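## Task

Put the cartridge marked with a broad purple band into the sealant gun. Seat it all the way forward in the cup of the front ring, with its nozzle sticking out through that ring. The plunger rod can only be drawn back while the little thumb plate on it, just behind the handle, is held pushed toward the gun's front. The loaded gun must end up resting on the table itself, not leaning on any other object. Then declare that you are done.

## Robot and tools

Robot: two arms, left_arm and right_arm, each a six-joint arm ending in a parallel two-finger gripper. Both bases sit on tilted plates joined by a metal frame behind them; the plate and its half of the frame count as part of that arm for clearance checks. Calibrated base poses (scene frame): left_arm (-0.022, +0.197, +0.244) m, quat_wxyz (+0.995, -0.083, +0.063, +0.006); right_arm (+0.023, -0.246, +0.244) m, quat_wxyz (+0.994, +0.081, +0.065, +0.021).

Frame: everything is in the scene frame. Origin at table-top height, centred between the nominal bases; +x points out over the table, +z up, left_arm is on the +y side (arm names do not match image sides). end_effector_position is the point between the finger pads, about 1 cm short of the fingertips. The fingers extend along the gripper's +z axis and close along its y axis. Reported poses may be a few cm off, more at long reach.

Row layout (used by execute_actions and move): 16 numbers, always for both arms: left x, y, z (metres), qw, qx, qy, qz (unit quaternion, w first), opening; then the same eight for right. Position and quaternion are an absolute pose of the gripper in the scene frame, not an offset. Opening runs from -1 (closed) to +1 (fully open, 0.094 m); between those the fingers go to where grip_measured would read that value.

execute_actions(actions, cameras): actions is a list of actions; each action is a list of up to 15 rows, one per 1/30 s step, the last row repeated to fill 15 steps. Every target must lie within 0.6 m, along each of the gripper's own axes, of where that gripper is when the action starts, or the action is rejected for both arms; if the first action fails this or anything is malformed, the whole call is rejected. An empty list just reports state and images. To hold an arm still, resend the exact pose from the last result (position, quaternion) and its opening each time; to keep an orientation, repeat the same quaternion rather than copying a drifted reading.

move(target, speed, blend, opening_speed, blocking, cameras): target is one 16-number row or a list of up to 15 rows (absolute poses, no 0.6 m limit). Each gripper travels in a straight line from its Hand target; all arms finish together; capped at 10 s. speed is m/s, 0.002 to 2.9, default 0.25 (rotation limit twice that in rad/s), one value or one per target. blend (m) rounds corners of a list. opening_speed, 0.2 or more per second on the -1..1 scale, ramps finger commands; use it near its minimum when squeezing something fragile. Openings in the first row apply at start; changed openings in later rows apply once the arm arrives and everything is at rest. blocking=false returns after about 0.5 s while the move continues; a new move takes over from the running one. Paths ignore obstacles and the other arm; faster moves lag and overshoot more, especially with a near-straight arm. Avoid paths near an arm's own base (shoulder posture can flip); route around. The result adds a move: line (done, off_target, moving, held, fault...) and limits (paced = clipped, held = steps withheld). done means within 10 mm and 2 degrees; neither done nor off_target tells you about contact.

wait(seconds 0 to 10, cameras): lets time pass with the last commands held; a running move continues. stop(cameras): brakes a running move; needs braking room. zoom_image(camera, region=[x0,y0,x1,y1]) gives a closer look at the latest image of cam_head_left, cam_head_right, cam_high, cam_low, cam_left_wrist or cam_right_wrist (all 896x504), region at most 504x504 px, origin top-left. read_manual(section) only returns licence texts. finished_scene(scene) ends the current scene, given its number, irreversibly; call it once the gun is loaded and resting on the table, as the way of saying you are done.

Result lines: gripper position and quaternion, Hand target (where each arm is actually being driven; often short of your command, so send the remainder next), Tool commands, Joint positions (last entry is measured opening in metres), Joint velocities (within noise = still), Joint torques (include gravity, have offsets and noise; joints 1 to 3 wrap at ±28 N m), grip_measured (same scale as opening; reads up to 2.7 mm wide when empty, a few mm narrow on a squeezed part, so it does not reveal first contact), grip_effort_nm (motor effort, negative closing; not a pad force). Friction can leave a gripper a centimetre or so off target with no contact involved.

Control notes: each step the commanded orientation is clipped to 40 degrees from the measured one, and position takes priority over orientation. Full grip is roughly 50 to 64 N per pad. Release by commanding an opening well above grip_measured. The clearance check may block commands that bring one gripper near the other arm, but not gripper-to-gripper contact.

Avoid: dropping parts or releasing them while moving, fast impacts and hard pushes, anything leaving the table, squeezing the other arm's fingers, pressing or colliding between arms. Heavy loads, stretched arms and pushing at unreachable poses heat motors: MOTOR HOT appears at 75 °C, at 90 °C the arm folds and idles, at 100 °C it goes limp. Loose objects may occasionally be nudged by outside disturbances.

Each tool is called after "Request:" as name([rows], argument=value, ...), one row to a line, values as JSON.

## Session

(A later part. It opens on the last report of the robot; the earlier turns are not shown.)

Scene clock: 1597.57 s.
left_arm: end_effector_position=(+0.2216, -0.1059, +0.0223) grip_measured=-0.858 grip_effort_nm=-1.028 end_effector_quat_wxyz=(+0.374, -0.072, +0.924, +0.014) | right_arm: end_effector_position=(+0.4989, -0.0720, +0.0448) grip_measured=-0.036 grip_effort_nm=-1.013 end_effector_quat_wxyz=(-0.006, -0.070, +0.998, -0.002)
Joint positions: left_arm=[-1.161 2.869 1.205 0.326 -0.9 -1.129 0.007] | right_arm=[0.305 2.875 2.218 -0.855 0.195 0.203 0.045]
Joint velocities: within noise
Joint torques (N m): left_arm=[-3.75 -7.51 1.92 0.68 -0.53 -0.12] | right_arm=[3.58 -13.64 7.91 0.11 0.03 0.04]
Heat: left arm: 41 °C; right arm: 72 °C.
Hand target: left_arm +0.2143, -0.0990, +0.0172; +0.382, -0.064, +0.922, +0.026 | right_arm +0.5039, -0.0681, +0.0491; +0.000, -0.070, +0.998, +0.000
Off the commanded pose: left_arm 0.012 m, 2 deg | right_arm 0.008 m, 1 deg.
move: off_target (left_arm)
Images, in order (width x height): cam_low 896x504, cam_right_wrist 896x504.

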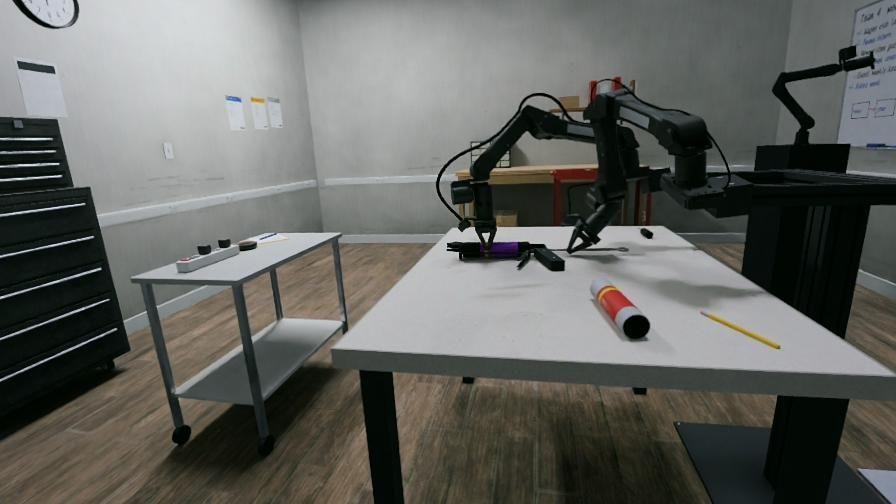

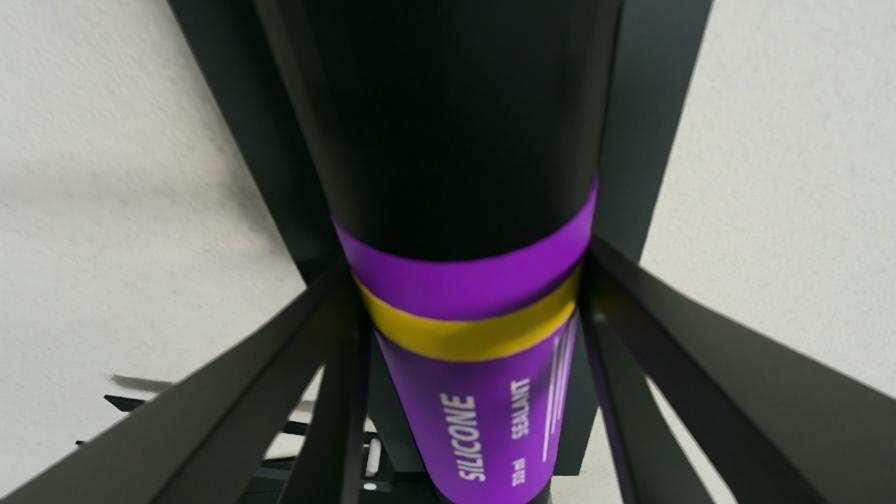

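Request:
move([
  [0.214,-0.099,0.017,0.3818,-0.0645,0.9217,0.0267,-1,0.512,-0.066,0.048,0,-0.0697,0.9976,0,-0.06],
  [0.214,-0.099,0.017,0.3818,-0.0645,0.9217,0.0267,-1,0.52,-0.064,0.050,0,-0.0697,0.9976,0,-0.06],
  [0.214,-0.099,0.017,0.3818,-0.0645,0.9217,0.0267,-1,0.53,-0.056,0.050,0,-0.0697,0.9976,0,-0.06],
  [0.214,-0.099,0.017,0.3818,-0.0645,0.9217,0.0267,-1,0.53,-0.068,0.050,0,-0.0697,0.9976,0,-0.06],
  [0.214,-0.099,0.017,0.3818,-0.0645,0.9217,0.0267,-1,0.53,-0.060,0.053,0,-0.0697,0.9976,0,-0.06],
], speed=0.05, cameras=["cam_low","cam_right_wrist"])

Request:
zoom_image(camera="cam_low", region=[430, 220, 540, 280])

Scene clock: 1603.27 s.
left_arm: end_effector_position=(+0.2221, -0.1054, +0.0229) grip_measured=-0.858 grip_effort_nm=-1.028 end_effector_quat_wxyz=(+0.377, -0.072, +0.923, +0.015) | right_arm: end_effector_position=(+0.5098, -0.0683, +0.0439) grip_measured=-0.036 grip_effort_nm=-1.009 end_effector_quat_wxyz=(-0.035, -0.074, +0.997, -0.009)
Joint positions: left_arm=[-1.161 2.869 1.205 0.326 -0.906 -1.13 0.007] | right_arm=[0.304 3.087 2.661 -1.145 0.195 0.205 0.045]
Joint velocities: within noise
Joint torques (N m): left_arm=[-3.79 -7.51 2.02 0.65 -0.48 -0.12] | right_arm=[3.69 -14.48 10.06 0.39 0.02 0]
Heat: left arm: 41 °C; right arm: 72 °C.
Hand target: left_arm +0.2143, -0.0990, +0.0172; +0.382, -0.064, +0.922, +0.026 | right_arm +0.5291, -0.0605, +0.0542; +0.001, -0.070, +0.998, +0.000
Off the commanded pose: left_arm 0.012 m, 2 deg | right_arm 0.024 m, 4 deg.
move: off_target (left_arm, right_arm)
Images, in order (width x height): cam_low 896x504, cam_right_wrist 896x504.

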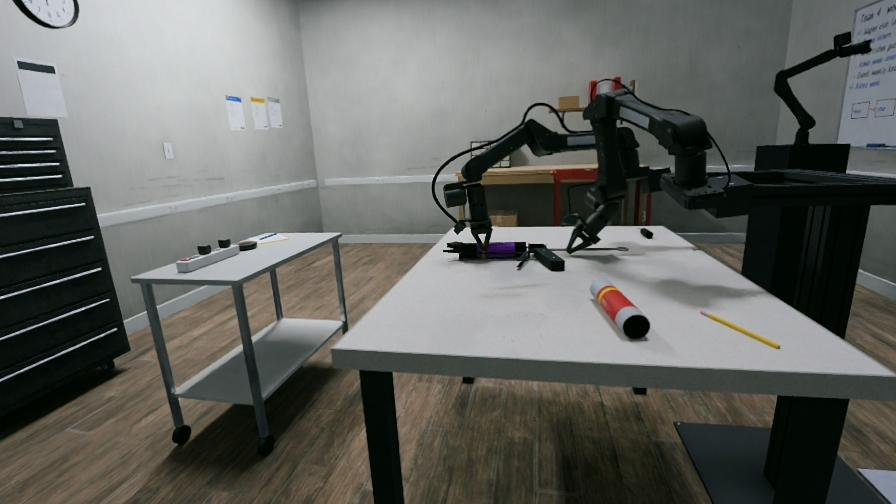

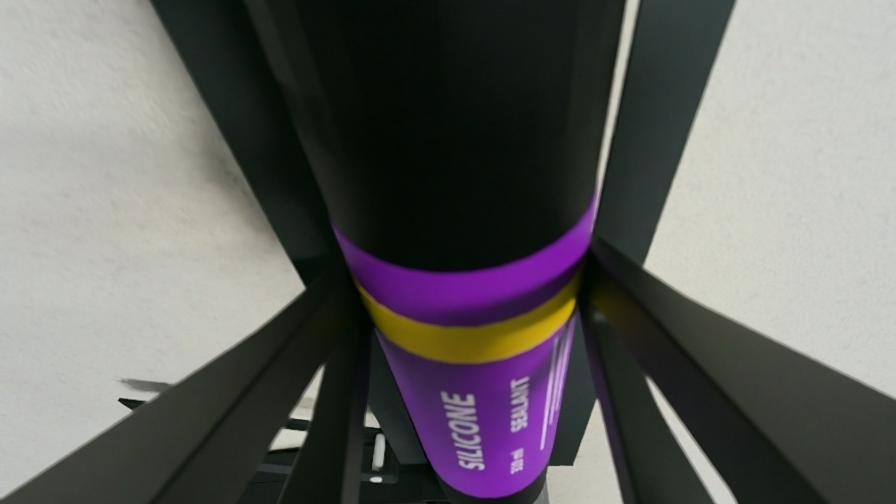

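Scaled by 4.582 from the camera's 896x504 image, which has a finer 1280x720 frame.

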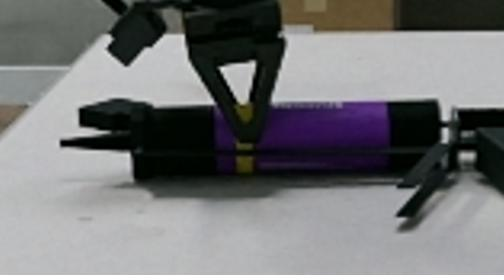

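Request:
move([
  [0.214,-0.099,0.017,0.3818,-0.0645,0.9217,0.0267,-1,0.523,-0.062,0.042,0,-0.0697,0.9976,0,-0.06],
  [0.214,-0.099,0.017,0.3818,-0.0645,0.9217,0.0267,-1,0.523,-0.062,0.042,0,-0.0697,0.9976,0,0.5],
  [0.214,-0.099,0.017,0.3818,-0.0645,0.9217,0.0267,-1,0.51,-0.067,0.13,0,-0.0697,0.9976,0,0.5],
], speed=[0.07,0.1,0.12], cameras=["cam_low","cam_right_wrist"])

Request:
zoom_image(camera="cam_low", region=[430, 220, 540, 280])

Scene clock: 1610.43 s.
left_arm: end_effector_position=(+0.2218, -0.1052, +0.0224) grip_measured=-0.858 grip_effort_nm=-1.023 end_effector_quat_wxyz=(+0.376, -0.072, +0.924, +0.015) | right_arm: end_effector_position=(+0.5040, -0.0743, +0.1115) grip_measured=+0.497 grip_effort_nm=0.168 end_effector_quat_wxyz=(-0.019, -0.068, +0.998, -0.002)
Joint positions: left_arm=[-1.161 2.87 1.205 0.326 -0.904 -1.13 0.007] | right_arm=[0.32 2.771 2.286 -1.053 0.189 0.227 0.07]
Joint velocities: within noise
Joint torques (N m): left_arm=[-3.85 -7.51 1.96 0.63 -0.49 -0.12] | right_arm=[4.71 -17.39 5.56 0.16 0.1 0.11]
Heat: left arm: 41 °C; right arm: 72 °C.
Hand target: left_arm +0.2143, -0.0990, +0.0173; +0.382, -0.064, +0.922, +0.026 | right_arm +0.5098, -0.0670, +0.1298; +0.000, -0.070, +0.998, +0.000
Off the commanded pose: left_arm 0.011 m, 2 deg | right_arm 0.021 m, 2 deg.
move: off_target (left_arm, right_arm); target 2's new opening was sent with right_arm's hand 0.016 m and 4 deg from that target
Images, in order (width x height): cam_low 896x504, cam_right_wrist 896x504.

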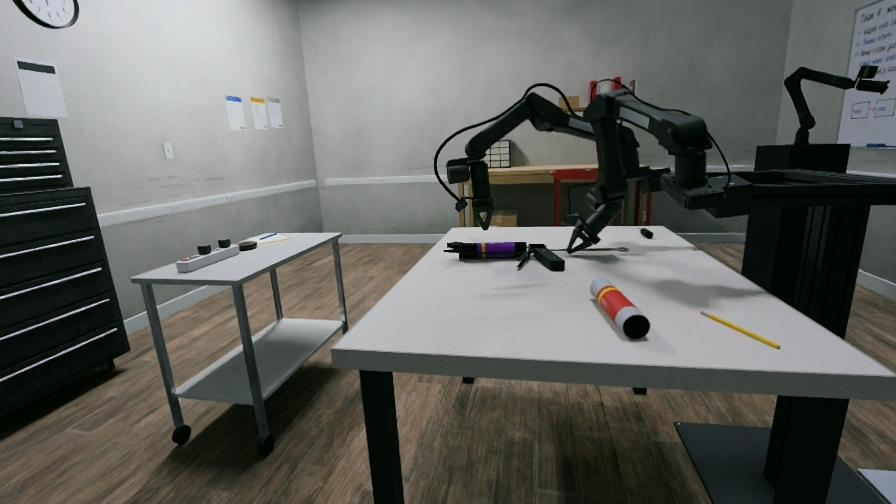

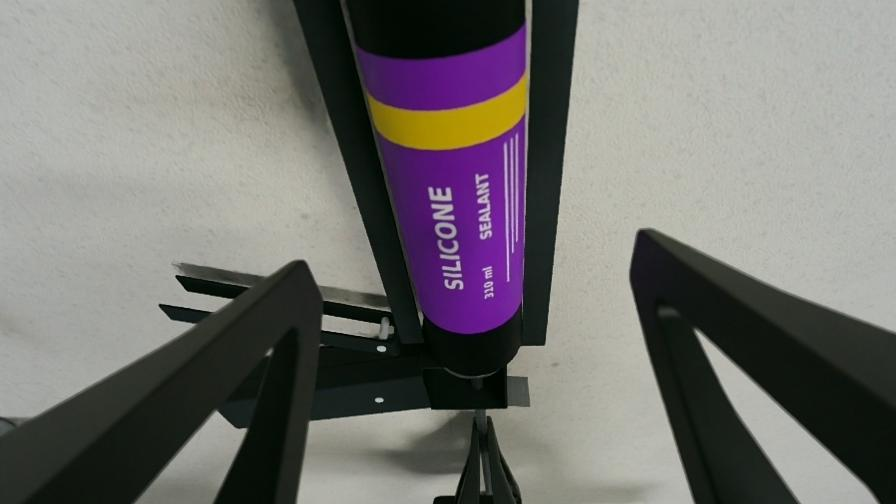

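Scaled by 4.582 from the camera's 896x504 image, which has a finer 1280x720 frame.

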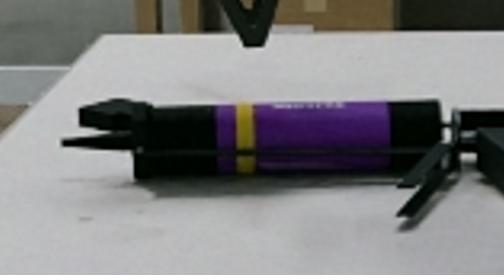

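Request:
move([
  [0.217,-0.102,0.02,0.3818,-0.0645,0.9217,0.0267,-1,0.28,-0.28,0.24,0,-0.0697,0.9976,0,0.5],
  [0.217,-0.102,0.02,0.3818,-0.0645,0.9217,0.0267,-0.5,0.28,-0.28,0.24,0,-0.0697,0.9976,0,0.5],
], speed=0.3, cameras=["cam_low","cam_high"])

Request:
zoom_image(camera="cam_low", region=[430, 220, 650, 290])

Scene clock: 1616.33 s.
left_arm: end_effector_position=(+0.2216, -0.1045, +0.0223) grip_measured=-0.503 grip_effort_nm=0.139 end_effector_quat_wxyz=(+0.376, -0.071, +0.924, +0.017) | right_arm: end_effector_position=(+0.2831, -0.2804, +0.2380) grip_measured=+0.497 grip_effort_nm=0.168 end_effector_quat_wxyz=(+0.000, -0.071, +0.997, -0.006)
Joint positions: left_arm=[-1.161 2.87 1.205 0.322 -0.906 -1.13 0.023] | right_arm=[-0.055 1.476 0.814 -0.771 0.169 -0.165 0.07]
Joint velocities: within noise
Joint torques (N m): left_arm=[-3.51 -8.16 2.82 0.58 -0.46 -0.1] | right_arm=[0.42 -6.84 5.01 0.12 -0.09 -0.04]
Heat: left arm: 40 °C; right arm: 73 °C. Fold the right arm in close to its base, or ease its load, before you think long.
Hand target: left_arm +0.2171, -0.1021, +0.0202; +0.382, -0.064, +0.922, +0.026 | right_arm +0.2801, -0.2800, +0.2399; +0.000, -0.070, +0.998, +0.000
Off the commanded pose: left_arm 0.006 m, 2 deg | right_arm 0.004 m, 1 deg.
MOTOR HOT: joint 2 (shoulder) of the right arm reports 73 °C; the controller's stop level is 90 °C. To cool a motor, set the load down, stop pushing, or move to a pose that needs little force.
move: done
Images, in order (width x height): cam_high 896x504, cam_low 896x504.

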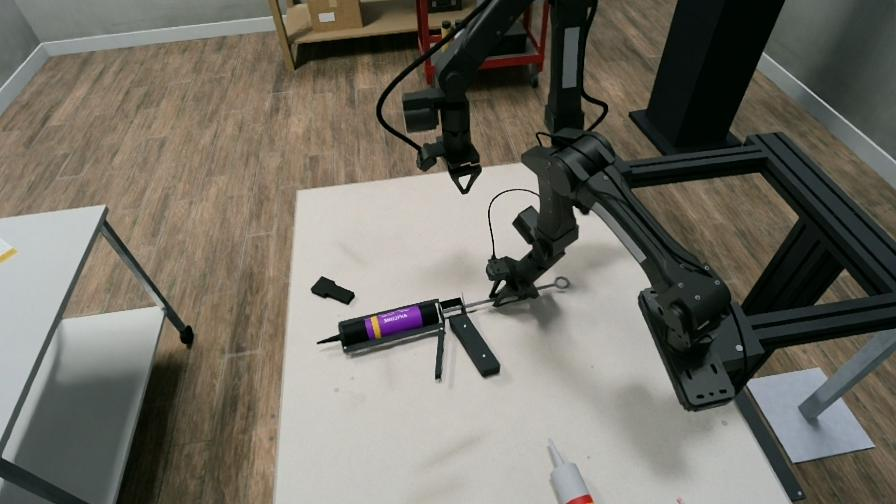

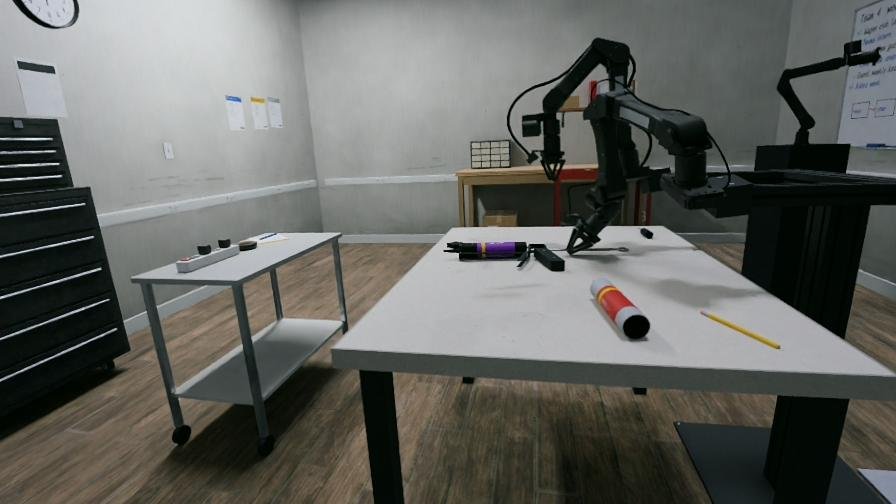

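Scaled by 2.291 from the camera's 896x504 image, which has a finer 1280x720 frame.

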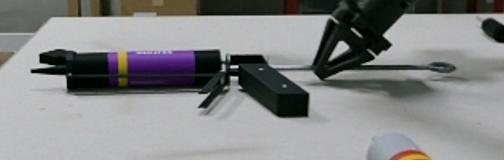

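Open the left a bit more, then retreat along its approach direction, upward.

Request:
move([
  [0.217,-0.102,0.02,0.3818,-0.0645,0.9217,0.0267,-0.2,0.28,-0.28,0.24,0,-0.0697,0.9976,0,0.5],
  [0.19,-0.095,0.08,0.3818,-0.0645,0.9217,0.0267,-0.2,0.28,-0.28,0.24,0,-0.0697,0.9976,0,0.5],
  [0.22,0.224,0.30,0.3818,-0.0645,0.9217,0.0267,-0.2,0.28,-0.28,0.24,0,-0.0697,0.9976,0,0.5],
], speed=[0.1,0.1,0.3], cameras=["cam_low","cam_high"])

Request:
zoom_image(camera="cam_low", region=[430, 220, 540, 280])

Request:
zoom_image(camera="cam_high", region=[300, 250, 580, 400])

Scene clock: 1624.67 s.
left_arm: end_effector_position=(+0.2143, +0.2223, +0.2868) grip_measured=-0.202 grip_effort_nm=0.129 end_effector_quat_wxyz=(+0.370, -0.064, +0.926, +0.029) | right_arm: end_effector_position=(+0.2830, -0.2803, +0.2380) grip_measured=+0.497 grip_effort_nm=0.173 end_effector_quat_wxyz=(+0.000, -0.071, +0.997, -0.006)
Joint positions: left_arm=[-0.256 0.517 0.203 -0.405 -0.402 -0.138 0.037] | right_arm=[-0.055 1.476 0.814 -0.772 0.168 -0.165 0.07]
Joint velocities: within noise
Joint torques (N m): left_arm=[0.8 0.9 10.56 1.25 0.03 0.14] | right_arm=[0.46 -6.83 5.01 0.12 -0.08 -0.02]
Heat: left arm: 40 °C; right arm: 69 °C.
Hand target: left_arm +0.2202, +0.2241, +0.2997; +0.382, -0.065, +0.921, +0.027 | right_arm +0.2801, -0.2800, +0.2399; +0.000, -0.070, +0.998, +0.000
Off the commanded pose: left_arm 0.014 m, 1 deg | right_arm 0.004 m, 1 deg.
MOTOR HOT: cleared for the motors of the right arm.
move: off_target (left_arm)
Images, in order (width x height): cam_high 896x504, cam_low 896x504.

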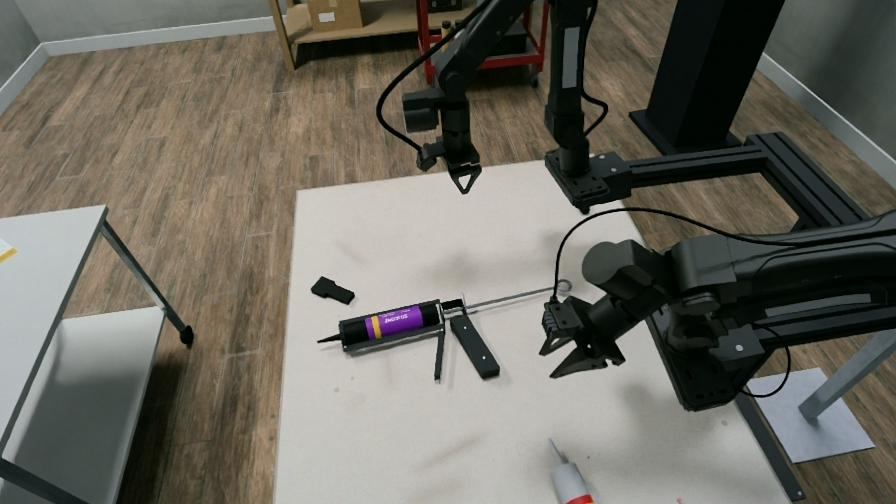

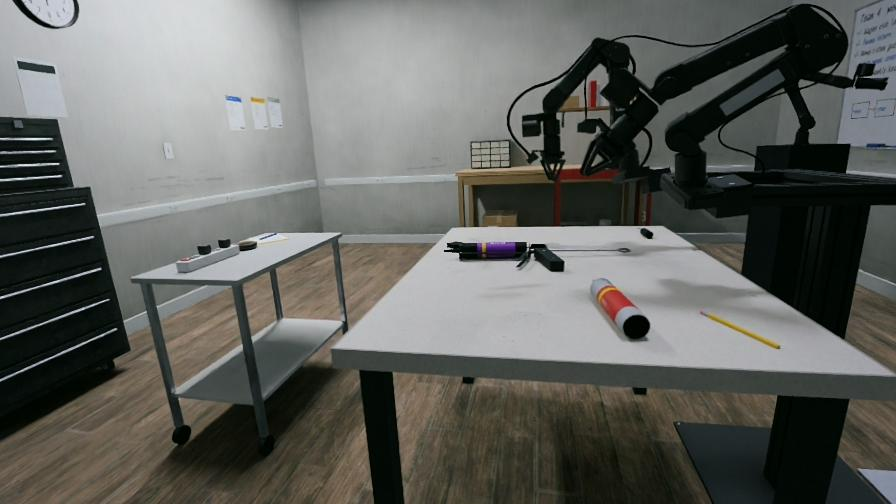

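Scaled by 4.582 from the camera's 896x504 image, which has a finer 1280x720 frame.

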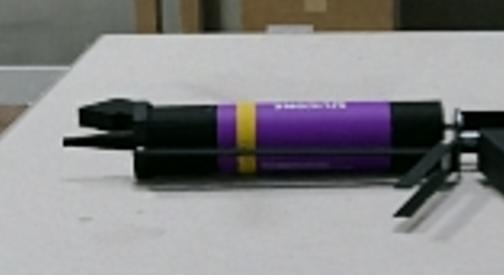

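Scaled by 1.800 from the camera's 896x504 image, which has a finer 1280x720 frame.

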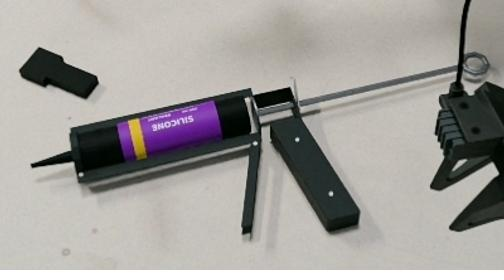

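Request:
finished_scene(scene=1)

The scene is finished: the task was done.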